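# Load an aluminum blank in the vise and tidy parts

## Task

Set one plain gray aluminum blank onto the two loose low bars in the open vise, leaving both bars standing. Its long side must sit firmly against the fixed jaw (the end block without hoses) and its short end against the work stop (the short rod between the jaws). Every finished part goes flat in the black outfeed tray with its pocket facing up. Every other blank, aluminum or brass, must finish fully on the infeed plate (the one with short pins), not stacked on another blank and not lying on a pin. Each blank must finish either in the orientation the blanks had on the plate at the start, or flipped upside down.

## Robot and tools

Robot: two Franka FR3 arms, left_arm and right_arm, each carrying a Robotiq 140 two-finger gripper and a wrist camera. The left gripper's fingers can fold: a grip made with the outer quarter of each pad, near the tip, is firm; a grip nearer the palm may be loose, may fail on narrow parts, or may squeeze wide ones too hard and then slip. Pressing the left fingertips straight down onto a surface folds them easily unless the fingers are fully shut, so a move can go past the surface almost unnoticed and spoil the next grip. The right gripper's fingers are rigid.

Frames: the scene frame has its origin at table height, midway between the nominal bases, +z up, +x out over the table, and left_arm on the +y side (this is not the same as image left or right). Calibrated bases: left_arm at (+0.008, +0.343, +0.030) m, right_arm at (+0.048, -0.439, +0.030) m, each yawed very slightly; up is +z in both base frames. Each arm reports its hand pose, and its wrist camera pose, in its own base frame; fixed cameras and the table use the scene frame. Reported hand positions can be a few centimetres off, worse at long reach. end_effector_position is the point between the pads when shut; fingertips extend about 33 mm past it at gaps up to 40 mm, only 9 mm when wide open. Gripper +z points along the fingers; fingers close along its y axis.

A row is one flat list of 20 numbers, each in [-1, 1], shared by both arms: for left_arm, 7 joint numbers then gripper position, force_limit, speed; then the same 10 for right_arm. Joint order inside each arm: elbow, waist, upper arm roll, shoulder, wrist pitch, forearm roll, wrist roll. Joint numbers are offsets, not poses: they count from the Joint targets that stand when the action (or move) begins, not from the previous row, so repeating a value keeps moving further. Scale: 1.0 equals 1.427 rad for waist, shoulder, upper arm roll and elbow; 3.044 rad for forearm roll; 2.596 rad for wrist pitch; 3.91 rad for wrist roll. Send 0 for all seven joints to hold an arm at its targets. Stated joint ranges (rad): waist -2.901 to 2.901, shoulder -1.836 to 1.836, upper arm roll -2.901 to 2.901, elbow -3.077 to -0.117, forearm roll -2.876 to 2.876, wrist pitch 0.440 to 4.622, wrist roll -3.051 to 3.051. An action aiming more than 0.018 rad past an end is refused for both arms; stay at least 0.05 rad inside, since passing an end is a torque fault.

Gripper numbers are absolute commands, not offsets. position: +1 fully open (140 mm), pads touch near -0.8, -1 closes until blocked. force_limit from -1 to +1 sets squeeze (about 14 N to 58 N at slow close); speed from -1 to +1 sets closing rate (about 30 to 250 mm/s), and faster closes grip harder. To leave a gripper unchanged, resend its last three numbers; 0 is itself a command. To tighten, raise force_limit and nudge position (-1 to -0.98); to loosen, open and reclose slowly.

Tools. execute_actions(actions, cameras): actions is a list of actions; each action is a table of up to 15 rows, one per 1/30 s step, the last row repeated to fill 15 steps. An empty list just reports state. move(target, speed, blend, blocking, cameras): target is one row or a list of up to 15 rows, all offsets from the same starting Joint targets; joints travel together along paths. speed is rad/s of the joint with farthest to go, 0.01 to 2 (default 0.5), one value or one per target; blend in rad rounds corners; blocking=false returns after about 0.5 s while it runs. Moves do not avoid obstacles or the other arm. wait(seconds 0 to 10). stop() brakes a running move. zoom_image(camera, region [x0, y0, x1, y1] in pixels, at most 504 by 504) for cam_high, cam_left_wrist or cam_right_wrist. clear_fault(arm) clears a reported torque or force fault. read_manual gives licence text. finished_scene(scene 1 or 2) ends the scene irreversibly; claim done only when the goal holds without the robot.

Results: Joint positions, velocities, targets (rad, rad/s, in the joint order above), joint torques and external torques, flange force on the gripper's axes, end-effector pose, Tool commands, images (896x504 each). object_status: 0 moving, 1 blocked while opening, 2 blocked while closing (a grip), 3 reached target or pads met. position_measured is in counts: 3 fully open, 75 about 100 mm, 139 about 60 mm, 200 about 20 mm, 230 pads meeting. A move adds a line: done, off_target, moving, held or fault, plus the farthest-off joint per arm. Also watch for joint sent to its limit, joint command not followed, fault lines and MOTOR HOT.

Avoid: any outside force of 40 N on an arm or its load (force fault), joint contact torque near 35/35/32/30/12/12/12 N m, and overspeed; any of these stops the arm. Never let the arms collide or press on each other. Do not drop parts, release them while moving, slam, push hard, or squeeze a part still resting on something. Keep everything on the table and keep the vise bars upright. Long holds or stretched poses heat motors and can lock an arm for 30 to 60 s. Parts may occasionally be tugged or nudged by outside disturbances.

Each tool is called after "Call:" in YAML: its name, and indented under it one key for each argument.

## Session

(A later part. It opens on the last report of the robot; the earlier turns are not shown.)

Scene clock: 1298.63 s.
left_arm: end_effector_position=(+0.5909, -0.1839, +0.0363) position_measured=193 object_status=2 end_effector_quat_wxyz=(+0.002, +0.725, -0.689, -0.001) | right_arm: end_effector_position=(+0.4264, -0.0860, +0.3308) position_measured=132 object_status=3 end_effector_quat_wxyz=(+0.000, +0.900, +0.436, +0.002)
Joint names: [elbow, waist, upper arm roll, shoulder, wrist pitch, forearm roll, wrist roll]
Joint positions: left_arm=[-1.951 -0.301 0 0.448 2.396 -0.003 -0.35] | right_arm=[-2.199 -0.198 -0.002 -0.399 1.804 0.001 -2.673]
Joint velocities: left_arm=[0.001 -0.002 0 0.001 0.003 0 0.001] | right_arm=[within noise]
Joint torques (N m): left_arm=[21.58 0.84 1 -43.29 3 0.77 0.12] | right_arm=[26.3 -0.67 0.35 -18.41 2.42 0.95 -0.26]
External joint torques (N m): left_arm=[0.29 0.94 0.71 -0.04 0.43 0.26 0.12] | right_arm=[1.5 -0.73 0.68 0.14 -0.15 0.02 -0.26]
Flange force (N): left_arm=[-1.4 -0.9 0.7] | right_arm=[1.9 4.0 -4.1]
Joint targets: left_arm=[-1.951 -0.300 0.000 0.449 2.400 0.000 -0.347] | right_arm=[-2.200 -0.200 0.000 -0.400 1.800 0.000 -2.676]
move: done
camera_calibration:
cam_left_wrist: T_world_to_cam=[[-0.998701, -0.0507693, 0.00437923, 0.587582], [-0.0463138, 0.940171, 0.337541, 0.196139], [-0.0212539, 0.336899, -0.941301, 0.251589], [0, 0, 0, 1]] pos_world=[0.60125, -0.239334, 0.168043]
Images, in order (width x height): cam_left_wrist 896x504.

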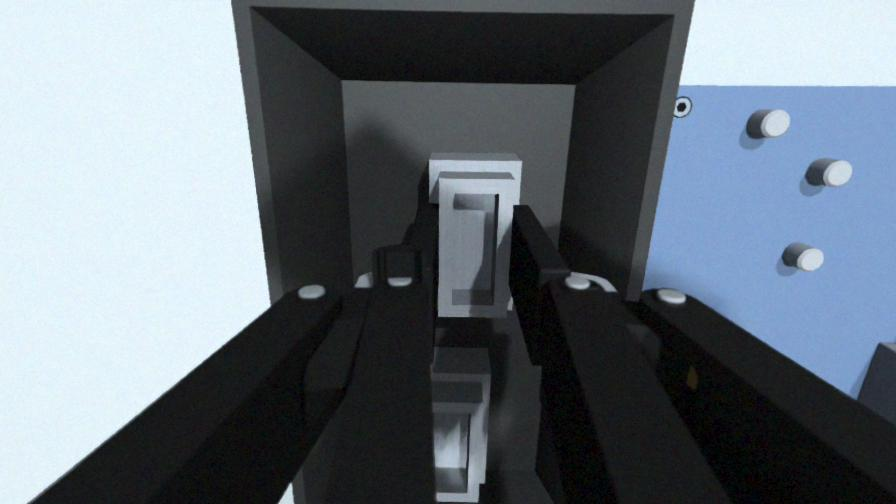

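Call:
move:
  target: [-0.000329, 0, 0, 0.003756, 0.002246, 0, 0, -1, -0.05, -1, 0, 0, 0, 0, 0, 0, 0, -0.03, -0.05, -1]
  speed: 0.02
  cameras: ["cam_left_wrist"]

Scene clock: 1300.30 s.
left_arm: end_effector_position=(+0.5921, -0.1843, +0.0362) position_measured=193 object_status=2 end_effector_quat_wxyz=(+0.001, +0.725, -0.689, +0.001) | right_arm: end_effector_position=(+0.4264, -0.0860, +0.3308) position_measured=132 object_status=3 end_effector_quat_wxyz=(+0.000, +0.900, +0.436, +0.002)
Joint names: [elbow, waist, upper arm roll, shoulder, wrist pitch, forearm roll, wrist roll]
Joint positions: left_arm=[-1.951 -0.301 0 0.449 2.401 -0.003 -0.35] | right_arm=[-2.199 -0.198 -0.002 -0.399 1.804 0.001 -2.673]
Joint velocities: left_arm=[0.001 0 0 0.001 0.003 0 -0.002] | right_arm=[within noise]
Joint torques (N m): left_arm=[20.65 0.8 1 -40.37 3.17 0.77 0.09] | right_arm=[26.29 -0.67 0.41 -18.45 2.42 0.94 -0.15]
External joint torques (N m): left_arm=[-0.73 0.77 0.6 2.97 0.57 0.25 0.09] | right_arm=[1.49 -0.64 0.83 0.01 -0.15 0.01 -0.15]
Flange force (N): left_arm=[0.0 -3.7 6.5] | right_arm=[2.2 3.5 -4.1]
Joint targets: left_arm=[-1.952 -0.300 0.000 0.454 2.406 0.000 -0.347] | right_arm=[-2.200 -0.200 0.000 -0.400 1.800 0.000 -2.676]
move: done
camera_calibration:
cam_left_wrist: T_world_to_cam=[[-0.998711, -0.0507524, 0.000606897, 0.58893], [-0.0475933, 0.940567, 0.336257, 0.197455], [-0.0176367, 0.335795, -0.94177, 0.249326], [0, 0, 0, 1]] pos_world=[0.601966, -0.239553, 0.168055]
Images, in order (width x height): cam_left_wrist 896x504.

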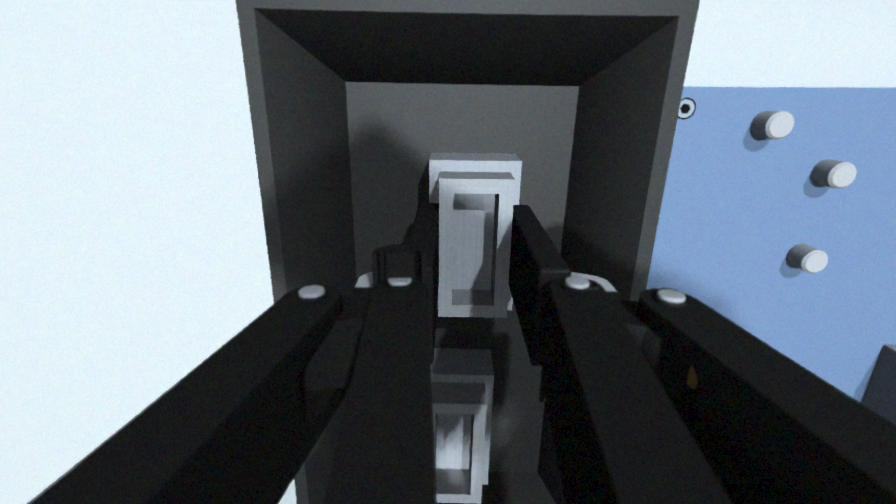

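Call:
move:
  target:
    - [0.000329, 0, 0, -0.003756, -0.002246, 0, 0, -1, -0.05, -1, 0, 0, 0, 0, 0, 0, 0, -0.03, -0.05, -1]
    - [0.000329, 0, 0, -0.003756, -0.002246, 0, 0, -0.26, -0.05, -1, 0, 0, 0, 0, 0, 0, 0, -0.03, -0.05, -1]
  speed: 0.02
  cameras: ["cam_left_wrist"]

Scene clock: 1308.83 s.
left_arm: end_effector_position=(+0.5922, -0.1843, +0.0362) position_measured=162 object_status=0 end_effector_quat_wxyz=(+0.001, +0.725, -0.689, +0.001) | right_arm: end_effector_position=(+0.4264, -0.0860, +0.3308) position_measured=132 object_status=3 end_effector_quat_wxyz=(+0.000, +0.900, +0.436, +0.002)
Joint names: [elbow, waist, upper arm roll, shoulder, wrist pitch, forearm roll, wrist roll]
Joint positions: left_arm=[-1.951 -0.301 0 0.449 2.401 -0.003 -0.35] | right_arm=[-2.199 -0.198 -0.002 -0.399 1.804 0.001 -2.673]
Joint velocities: within noise
Joint torques (N m): left_arm=[21.46 0.79 1.03 -43.29 2.62 0.76 0.1] | right_arm=[26.31 -0.67 0.47 -18.38 2.41 0.93 -0.2]
External joint torques (N m): left_arm=[0.07 0.73 0.6 0.13 0.02 0.25 0.1] | right_arm=[1.52 -0.68 0.85 0.18 -0.15 0 -0.2]
Flange force (N): left_arm=[-1.0 -1.0 0.3] | right_arm=[2.3 4.0 -4.1]
Joint targets: left_arm=[-1.951 -0.300 0.000 0.449 2.400 0.000 -0.347] | right_arm=[-2.200 -0.200 0.000 -0.400 1.800 0.000 -2.676]
move: done
camera_calibration:
cam_left_wrist: T_world_to_cam=[[-0.998712, -0.0507412, 0.000175037, 0.589089], [-0.0477301, 0.940605, 0.336131, 0.197585], [-0.0172203, 0.33569, -0.941815, 0.249066], [0, 0, 0, 1]] pos_world=[0.60205, -0.239567, 0.168057]
Images, in order (width x height): cam_left_wrist 896x504.

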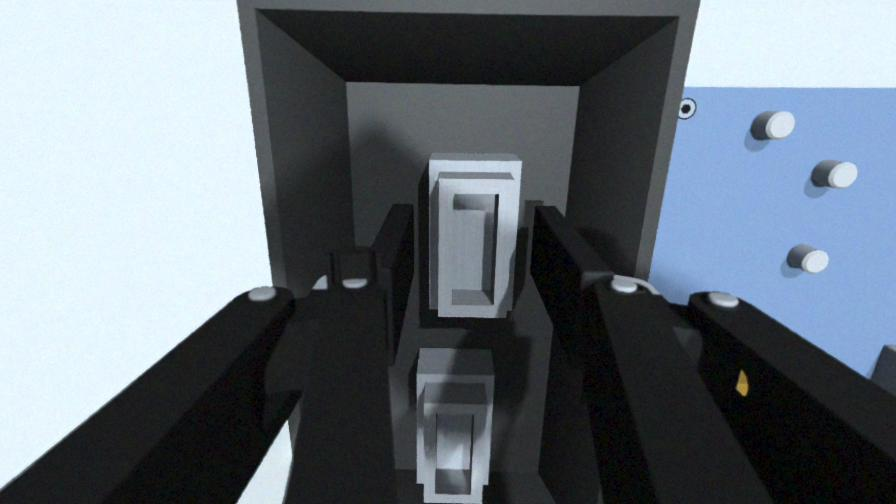

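Call:
move:
  target:
    - [0.005727, 0, 0, -0.034699, -0.022222, 0, 0, -0.26, -0.05, -1, 0, 0, 0, 0, 0, 0, 0, -0.03, -0.05, -1]
    - [0.057043, 0, 0, -0.125731, -0.100469, 0, 0, -0.26, -0.05, -1, 0, 0, 0, 0, 0, 0, 0, -0.03, -0.05, -1]
  speed: [0.1, 0.25]
  blend: [0.02, 0]
  cameras: ["cam_left_wrist"]

Scene clock: 1324.67 s.
left_arm: end_effector_position=(+0.5922, -0.1846, +0.1599) position_measured=162 object_status=3 end_effector_quat_wxyz=(+0.001, +0.725, -0.689, +0.002) | right_arm: end_effector_position=(+0.4264, -0.0860, +0.3308) position_measured=132 object_status=3 end_effector_quat_wxyz=(+0.000, +0.900, +0.436, +0.002)
Joint names: [elbow, waist, upper arm roll, shoulder, wrist pitch, forearm roll, wrist roll]
Joint positions: left_arm=[-1.87 -0.301 0 0.269 2.142 -0.003 -0.35] | right_arm=[-2.199 -0.198 -0.002 -0.399 1.804 0.001 -2.673]
Joint velocities: left_arm=[0 0 -0.001 0 -0.004 0 0.002] | right_arm=[within noise]
Joint torques (N m): left_arm=[23.96 0.78 0.92 -40.44 2.42 0.89 0.09] | right_arm=[26.36 -0.63 0.44 -18.44 2.42 0.95 -0.23]
External joint torques (N m): left_arm=[0.23 0.61 0.54 -0.06 -0.19 0.25 0.09] | right_arm=[1.62 -0.61 0.86 -0.02 -0.14 0.03 -0.23]
Flange force (N): left_arm=[-0.7 -1.3 -0.7] | right_arm=[2.2 3.7 -4.4]
Joint targets: left_arm=[-1.870 -0.300 0.000 0.269 2.139 0.000 -0.347] | right_arm=[-2.200 -0.200 0.000 -0.400 1.800 0.000 -2.676]
move: done; blend cut to 0 rad at target 1
camera_calibration:
cam_left_wrist: T_world_to_cam=[[-0.998745, -0.0500755, -0.000209608, 0.589251], [-0.0472448, 0.940883, 0.335422, 0.156096], [-0.0165992, 0.335011, -0.942068, 0.365258], [0, 0, 0, 1]] pos_world=[0.601949, -0.239726, 0.291864]
Images, in order (width x height): cam_left_wrist 896x504.

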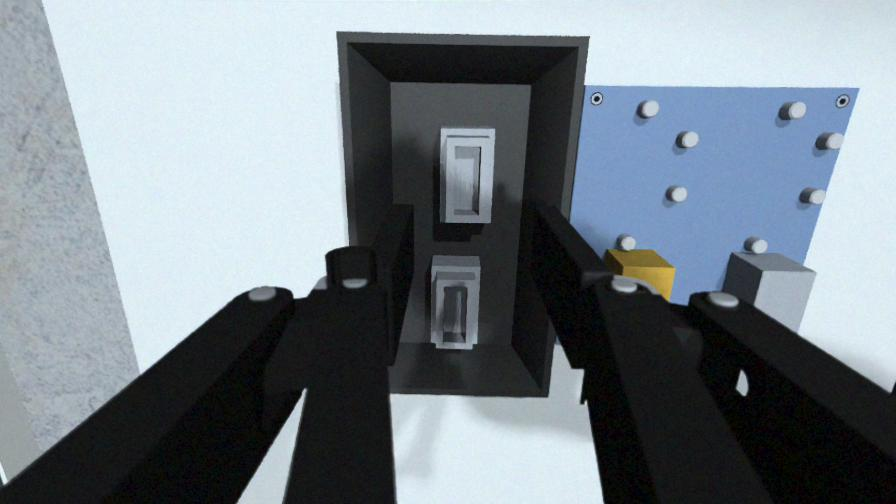

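Call:
move:
  target: [-0.3459, 0.420322, 0, -0.54001, -0.106701, 0, 0, -0.26, -0.05, -1, 0, 0, 0, 0, 0, 0, 0, -0.03, -0.05, -1]
  speed: 0.7
  cameras: ["cam_high", "cam_left_wrist"]

Scene clock: 1329.73 s.
left_arm: end_effector_position=(+0.3837, +0.1174, +0.2999) position_measured=162 object_status=3 end_effector_quat_wxyz=(+0.001, +0.896, -0.444, +0.002) | right_arm: end_effector_position=(+0.4264, -0.0860, +0.3307) position_measured=132 object_status=3 end_effector_quat_wxyz=(+0.000, +0.900, +0.436, +0.002)
Joint names: [elbow, waist, upper arm roll, shoulder, wrist pitch, forearm roll, wrist roll]
Joint positions: left_arm=[-2.362 0.298 0.001 -0.499 1.865 -0.003 -0.35] | right_arm=[-2.199 -0.198 -0.002 -0.399 1.804 0.001 -2.673]
Joint velocities: left_arm=[0 0.001 0 0.001 -0.005 0.001 -0.001] | right_arm=[within noise]
Joint torques (N m): left_arm=[24.45 1 0.17 -15.66 2.56 0.98 0.13] | right_arm=[26.31 -0.74 0.43 -18.47 2.43 0.94 -0.21]
External joint torques (N m): left_arm=[-0.44 0.95 0.54 -0.45 -0.07 0.25 0.13] | right_arm=[1.47 -0.68 0.91 0.12 -0.14 0.02 -0.21]
Flange force (N): left_arm=[-2.7 1.8 0.7] | right_arm=[2.2 3.7 -4.0]
Joint targets: left_arm=[-2.363 0.300 0.000 -0.501 1.862 0.000 -0.347] | right_arm=[-2.200 -0.200 0.000 -0.400 1.800 0.000 -2.676]
move: done
camera_calibration:
cam_left_wrist: T_world_to_cam=[[-0.796417, -0.604748, 0.000417931, 0.383481], [-0.569768, 0.750581, 0.334654, 0.0382324], [-0.202695, 0.266286, -0.942341, 0.472083], [0, 0, 0, 1]] pos_world=[0.422883, 0.0775039, 0.431908]
Images, in order (width x height): cam_high 896x504, cam_left_wrist 896x504.

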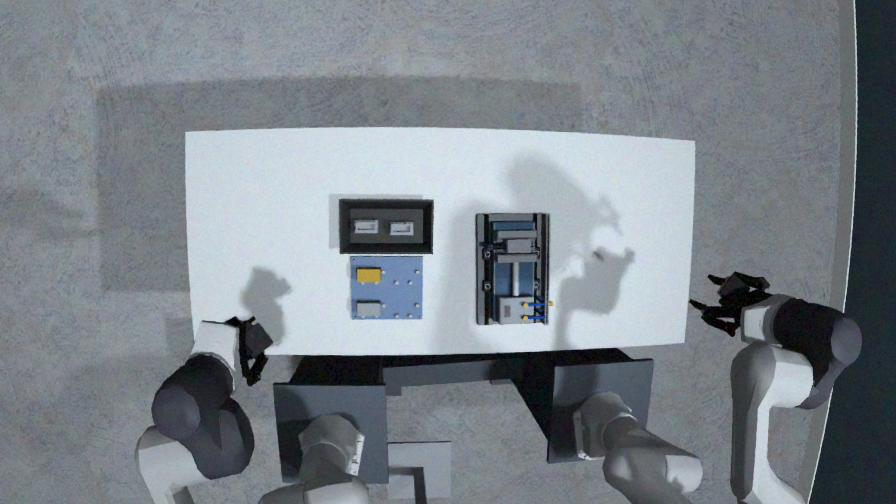

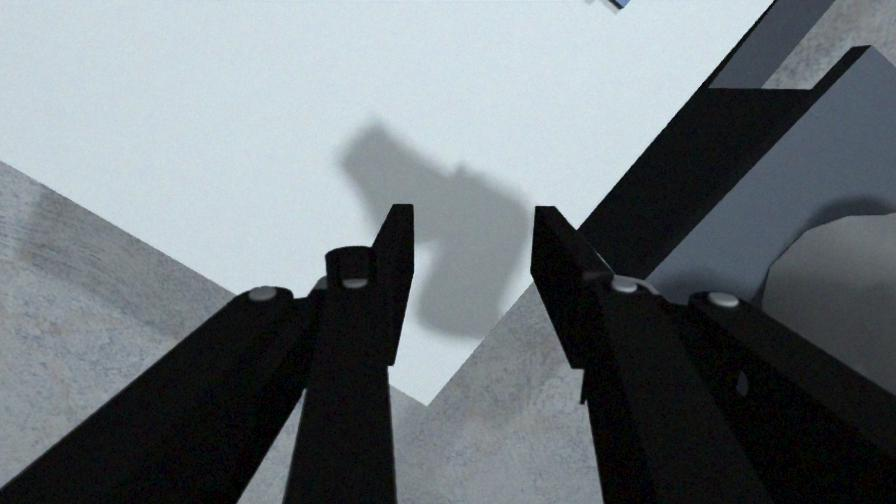

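Call:
zoom_image:
  camera: "cam_high"
  region: [325, 185, 445, 330]

Call:
zoom_image:
  camera: "cam_high"
  region: [465, 205, 560, 330]

Scaled by 3.476 from the camera's 896x504 image, which has a finer 1280x720 frame.

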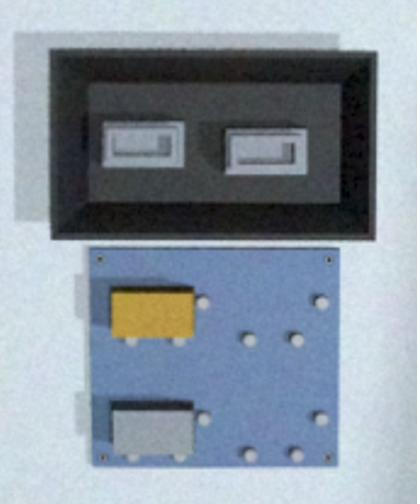

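Scaled by 4.032 from the camera's 896x504 image, which has a finer 1280x720 frame.

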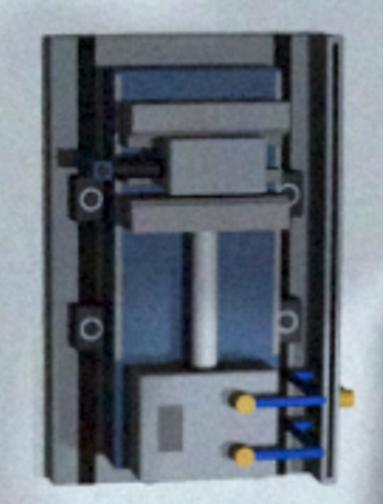

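Call:
execute_actions:
  actions: []
  cameras: ["cam_high", "cam_right_wrist"]

Call:
zoom_image:
  camera: "cam_high"
  region: [470, 205, 560, 270]

Scene clock: 1339.13 s.
left_arm: end_effector_position=(+0.3833, +0.1173, +0.2998) position_measured=162 object_status=3 end_effector_quat_wxyz=(+0.001, +0.896, -0.444, +0.002) | right_arm: end_effector_position=(+0.4264, -0.0860, +0.3307) position_measured=132 object_status=3 end_effector_quat_wxyz=(+0.000, +0.900, +0.436, +0.002)
Joint names: [elbow, waist, upper arm roll, shoulder, wrist pitch, forearm roll, wrist roll]
Joint positions: left_arm=[-2.362 0.298 0.001 -0.499 1.864 -0.003 -0.35] | right_arm=[-2.199 -0.198 -0.002 -0.399 1.804 0.001 -2.673]
Joint velocities: within noise
Joint torques (N m): left_arm=[24.74 0.94 0.21 -15.58 2.56 0.97 0.1] | right_arm=[26.29 -0.72 0.43 -18.41 2.43 0.93 -0.23]
External joint torques (N m): left_arm=[-0.1 0.93 0.64 -0.36 -0.05 0.25 0.1] | right_arm=[1.41 -0.8 0.73 0.28 -0.14 0 -0.23]
Flange force (N): left_arm=[-2.4 0.7 0.0] | right_arm=[2.1 4.2 -3.9]
Joint targets: left_arm=[-2.363 0.300 0.000 -0.501 1.862 0.000 -0.347] | right_arm=[-2.200 -0.200 0.000 -0.400 1.800 0.000 -2.676]
Tool commands: left_gripper/position=-0.26 left_gripper/force_limit=-0.05 left_gripper/speed=-1.0 right_gripper/position=-0.03 right_gripper/force_limit=-0.05 right_gripper/speed=-1.0
camera_calibration:
cam_right_wrist: T_world_to_cam=[[0.795635, -0.605749, -0.00567876, -0.379966], [-0.5672, -0.748228, 0.344149, 0.0677786], [-0.212717, -0.270596, -0.938898, 0.513494], [0, 0, 0, 1]] pos_world=[0.449987, -0.0405005, 0.456634]
Images, in order (width x height): cam_high 896x504, cam_right_wrist 896x504.

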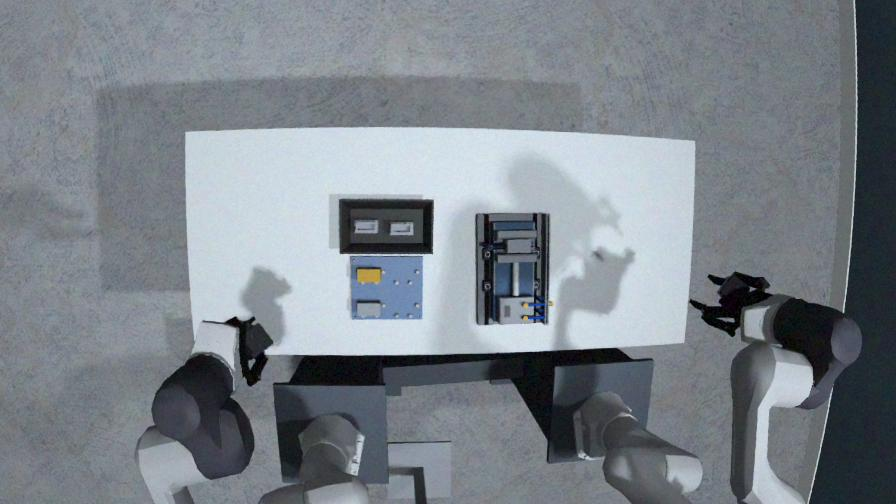

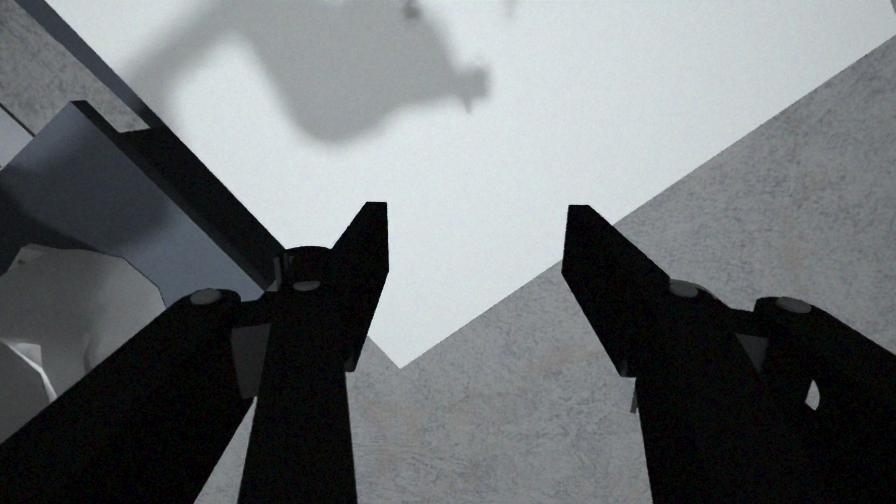

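Scaled by 5.600 from the camera's 896x504 image, which has a finer 1280x720 frame.

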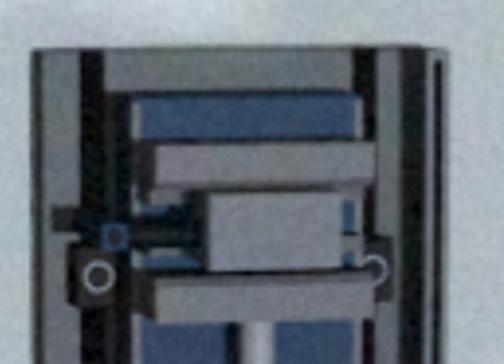

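Call:
move:
  target: [0, 0, 0, 0, 0, 0, 0, -0.26, -0.05, -1, 0.164163, 0.420463, 0, 0.337323, 0.095185, 0, -0.016775, -0.03, -0.05, -1]
  speed: 0.7
  cameras: ["cam_right_wrist"]

Call:
zoom_image:
  camera: "cam_right_wrist"
  region: [330, 0, 600, 210]

Scene clock: 1363.83 s.
left_arm: end_effector_position=(+0.3832, +0.1172, +0.2997) position_measured=162 object_status=3 end_effector_quat_wxyz=(+0.001, +0.896, -0.444, +0.001) | right_arm: end_effector_position=(+0.5271, +0.2242, +0.2182) position_measured=132 object_status=3 end_effector_quat_wxyz=(-0.002, +0.708, +0.706, -0.003)
Joint names: [elbow, waist, upper arm roll, shoulder, wrist pitch, forearm roll, wrist roll]
Joint positions: left_arm=[-2.363 0.298 0.001 -0.499 1.864 -0.003 -0.35] | right_arm=[-1.967 0.4 0.001 0.082 2.043 0.001 -2.737]
Joint velocities: left_arm=[within noise] | right_arm=[0 0.002 0 0.001 0.003 0.001 -0.006]
Joint torques (N m): left_arm=[24.8 0.93 0.2 -15.52 2.6 0.97 0.09] | right_arm=[26.09 -0.34 0.5 -34.71 2.77 0.9 -0.18]
External joint torques (N m): left_arm=[0.02 0.95 0.66 -0.45 0 0.25 0.09] | right_arm=[1.65 -0.34 0.41 0.5 0.22 0.05 -0.18]
Flange force (N): left_arm=[-2.4 0.6 -0.2] | right_arm=[2.7 7.1 -1.8]
Joint targets: left_arm=[-2.363 0.300 0.000 -0.501 1.862 0.000 -0.347] | right_arm=[-1.966 0.400 0.000 0.082 2.047 0.000 -2.742]
move: done
camera_calibration:
cam_right_wrist: T_world_to_cam=[[0.999803, 0.0136761, -0.0143952, -0.517438], [0.0178342, -0.937234, 0.348244, 0.128826], [-0.00872906, -0.348432, -0.937293, 0.422769], [0, 0, 0, 1]] pos_world=[0.518728, 0.275123, 0.343948]
Images, in order (width x height): cam_right_wrist 896x504.

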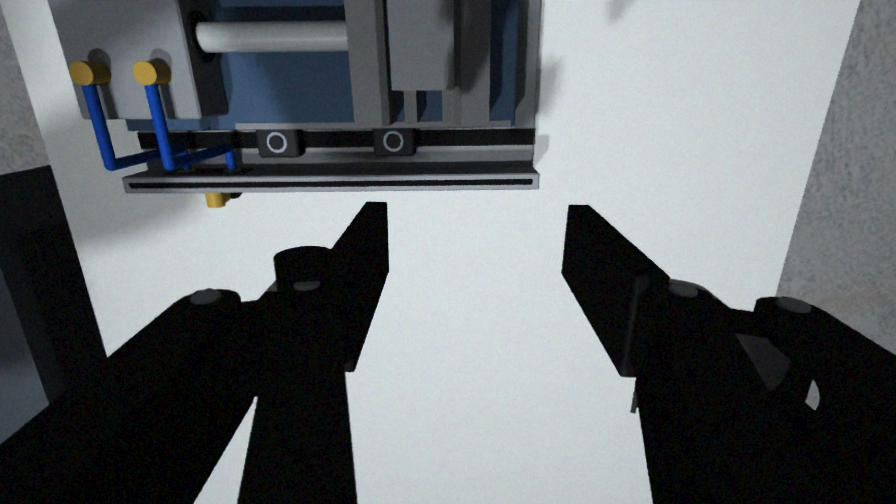

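Scaled by 1.867 from the camera's 896x504 image, which has a finer 1280x720 frame.

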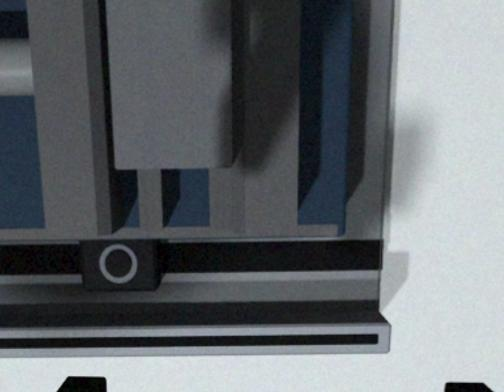

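Call:
move:
  target: [0, 0, 0, 0, 0, 0, 0, -0.26, -0.05, -1, 0.094609, 0.080589, 0, 0.071444, -0.012734, 0, 0.029411, -0.03, -0.05, -1]
  speed: 0.4
  cameras: ["cam_right_wrist"]

Call:
zoom_image:
  camera: "cam_right_wrist"
  region: [320, 0, 580, 200]

Scene clock: 1375.00 s.
left_arm: end_effector_position=(+0.3832, +0.1172, +0.2997) position_measured=162 object_status=3 end_effector_quat_wxyz=(+0.001, +0.896, -0.444, +0.001) | right_arm: end_effector_position=(+0.5303, +0.3013, +0.2203) position_measured=132 object_status=3 end_effector_quat_wxyz=(+0.000, +0.705, +0.709, +0.002)
Joint names: [elbow, waist, upper arm roll, shoulder, wrist pitch, forearm roll, wrist roll]
Joint positions: left_arm=[-2.363 0.298 0.001 -0.499 1.864 -0.003 -0.35] | right_arm=[-1.832 0.515 0.001 0.182 2.019 0.001 -2.632]
Joint velocities: left_arm=[within noise] | right_arm=[0.001 -0.001 0.001 -0.001 -0.001 0 0.006]
Joint torques (N m): left_arm=[24.88 0.92 0.19 -15.5 2.59 0.97 0.13] | right_arm=[26.36 -0.29 0.65 -37.44 2.29 0.88 0.19]
External joint torques (N m): left_arm=[0.16 0.93 0.62 -0.44 0 0.25 0.13] | right_arm=[1.83 -0.33 0.4 1.12 -0.29 0.02 0.19]
Flange force (N): left_arm=[-2.3 0.2 -0.5] | right_arm=[5.8 9.7 -2.8]
Joint targets: left_arm=[-2.363 0.300 0.000 -0.501 1.862 0.000 -0.347] | right_arm=[-1.831 0.515 0.000 0.184 2.014 0.000 -2.627]
move: done
camera_calibration:
cam_right_wrist: T_world_to_cam=[[0.999723, 0.023119, -0.00435465, -0.526712], [0.0232065, -0.938742, 0.343837, 0.198856], [0.00386127, -0.343843, -0.939019, 0.443942], [0, 0, 0, 1]] pos_world=[0.520237, 0.351498, 0.346203]
Images, in order (width x height): cam_right_wrist 896x504.

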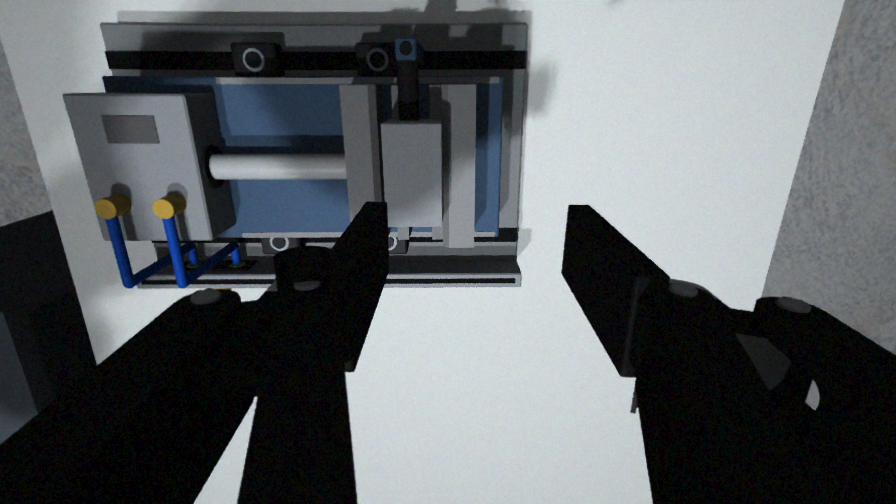

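Scaled by 1.938 from the camera's 896x504 image, which has a finer 1280x720 frame.

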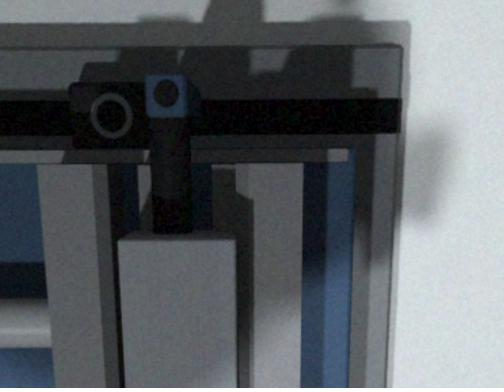

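Call:
zoom_image:
  camera: "cam_right_wrist"
  region: [370, 70, 490, 250]

Call:
zoom_image:
  camera: "cam_right_wrist"
  region: [415, 75, 485, 135]

Call:
zoom_image:
  camera: "cam_right_wrist"
  region: [375, 180, 485, 255]

Scaled by 2.800 from the camera's 896x504 image, which has a finer 1280x720 frame.

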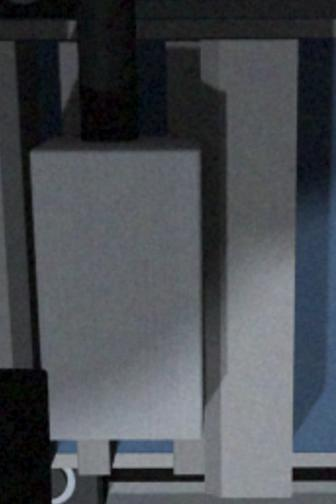

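Scaled by 7.200 from the camera's 896x504 image, which has a finer 1280x720 frame.

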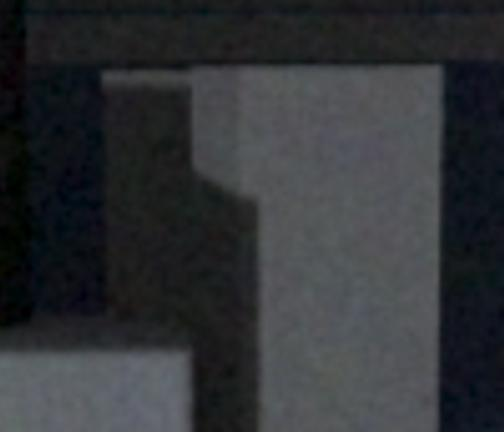

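Scaled by 4.582 from the camera's 896x504 image, which has a finer 1280x720 frame.

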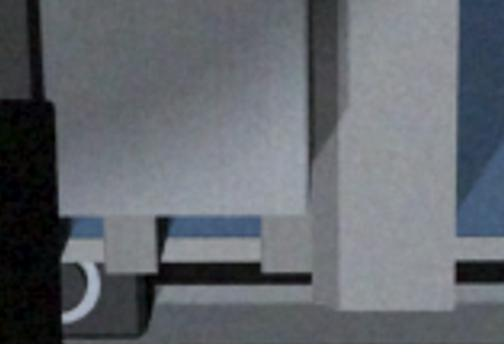

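Call:
finished_scene:
  scene: 1
  done: true

The scene is finished: the task was done.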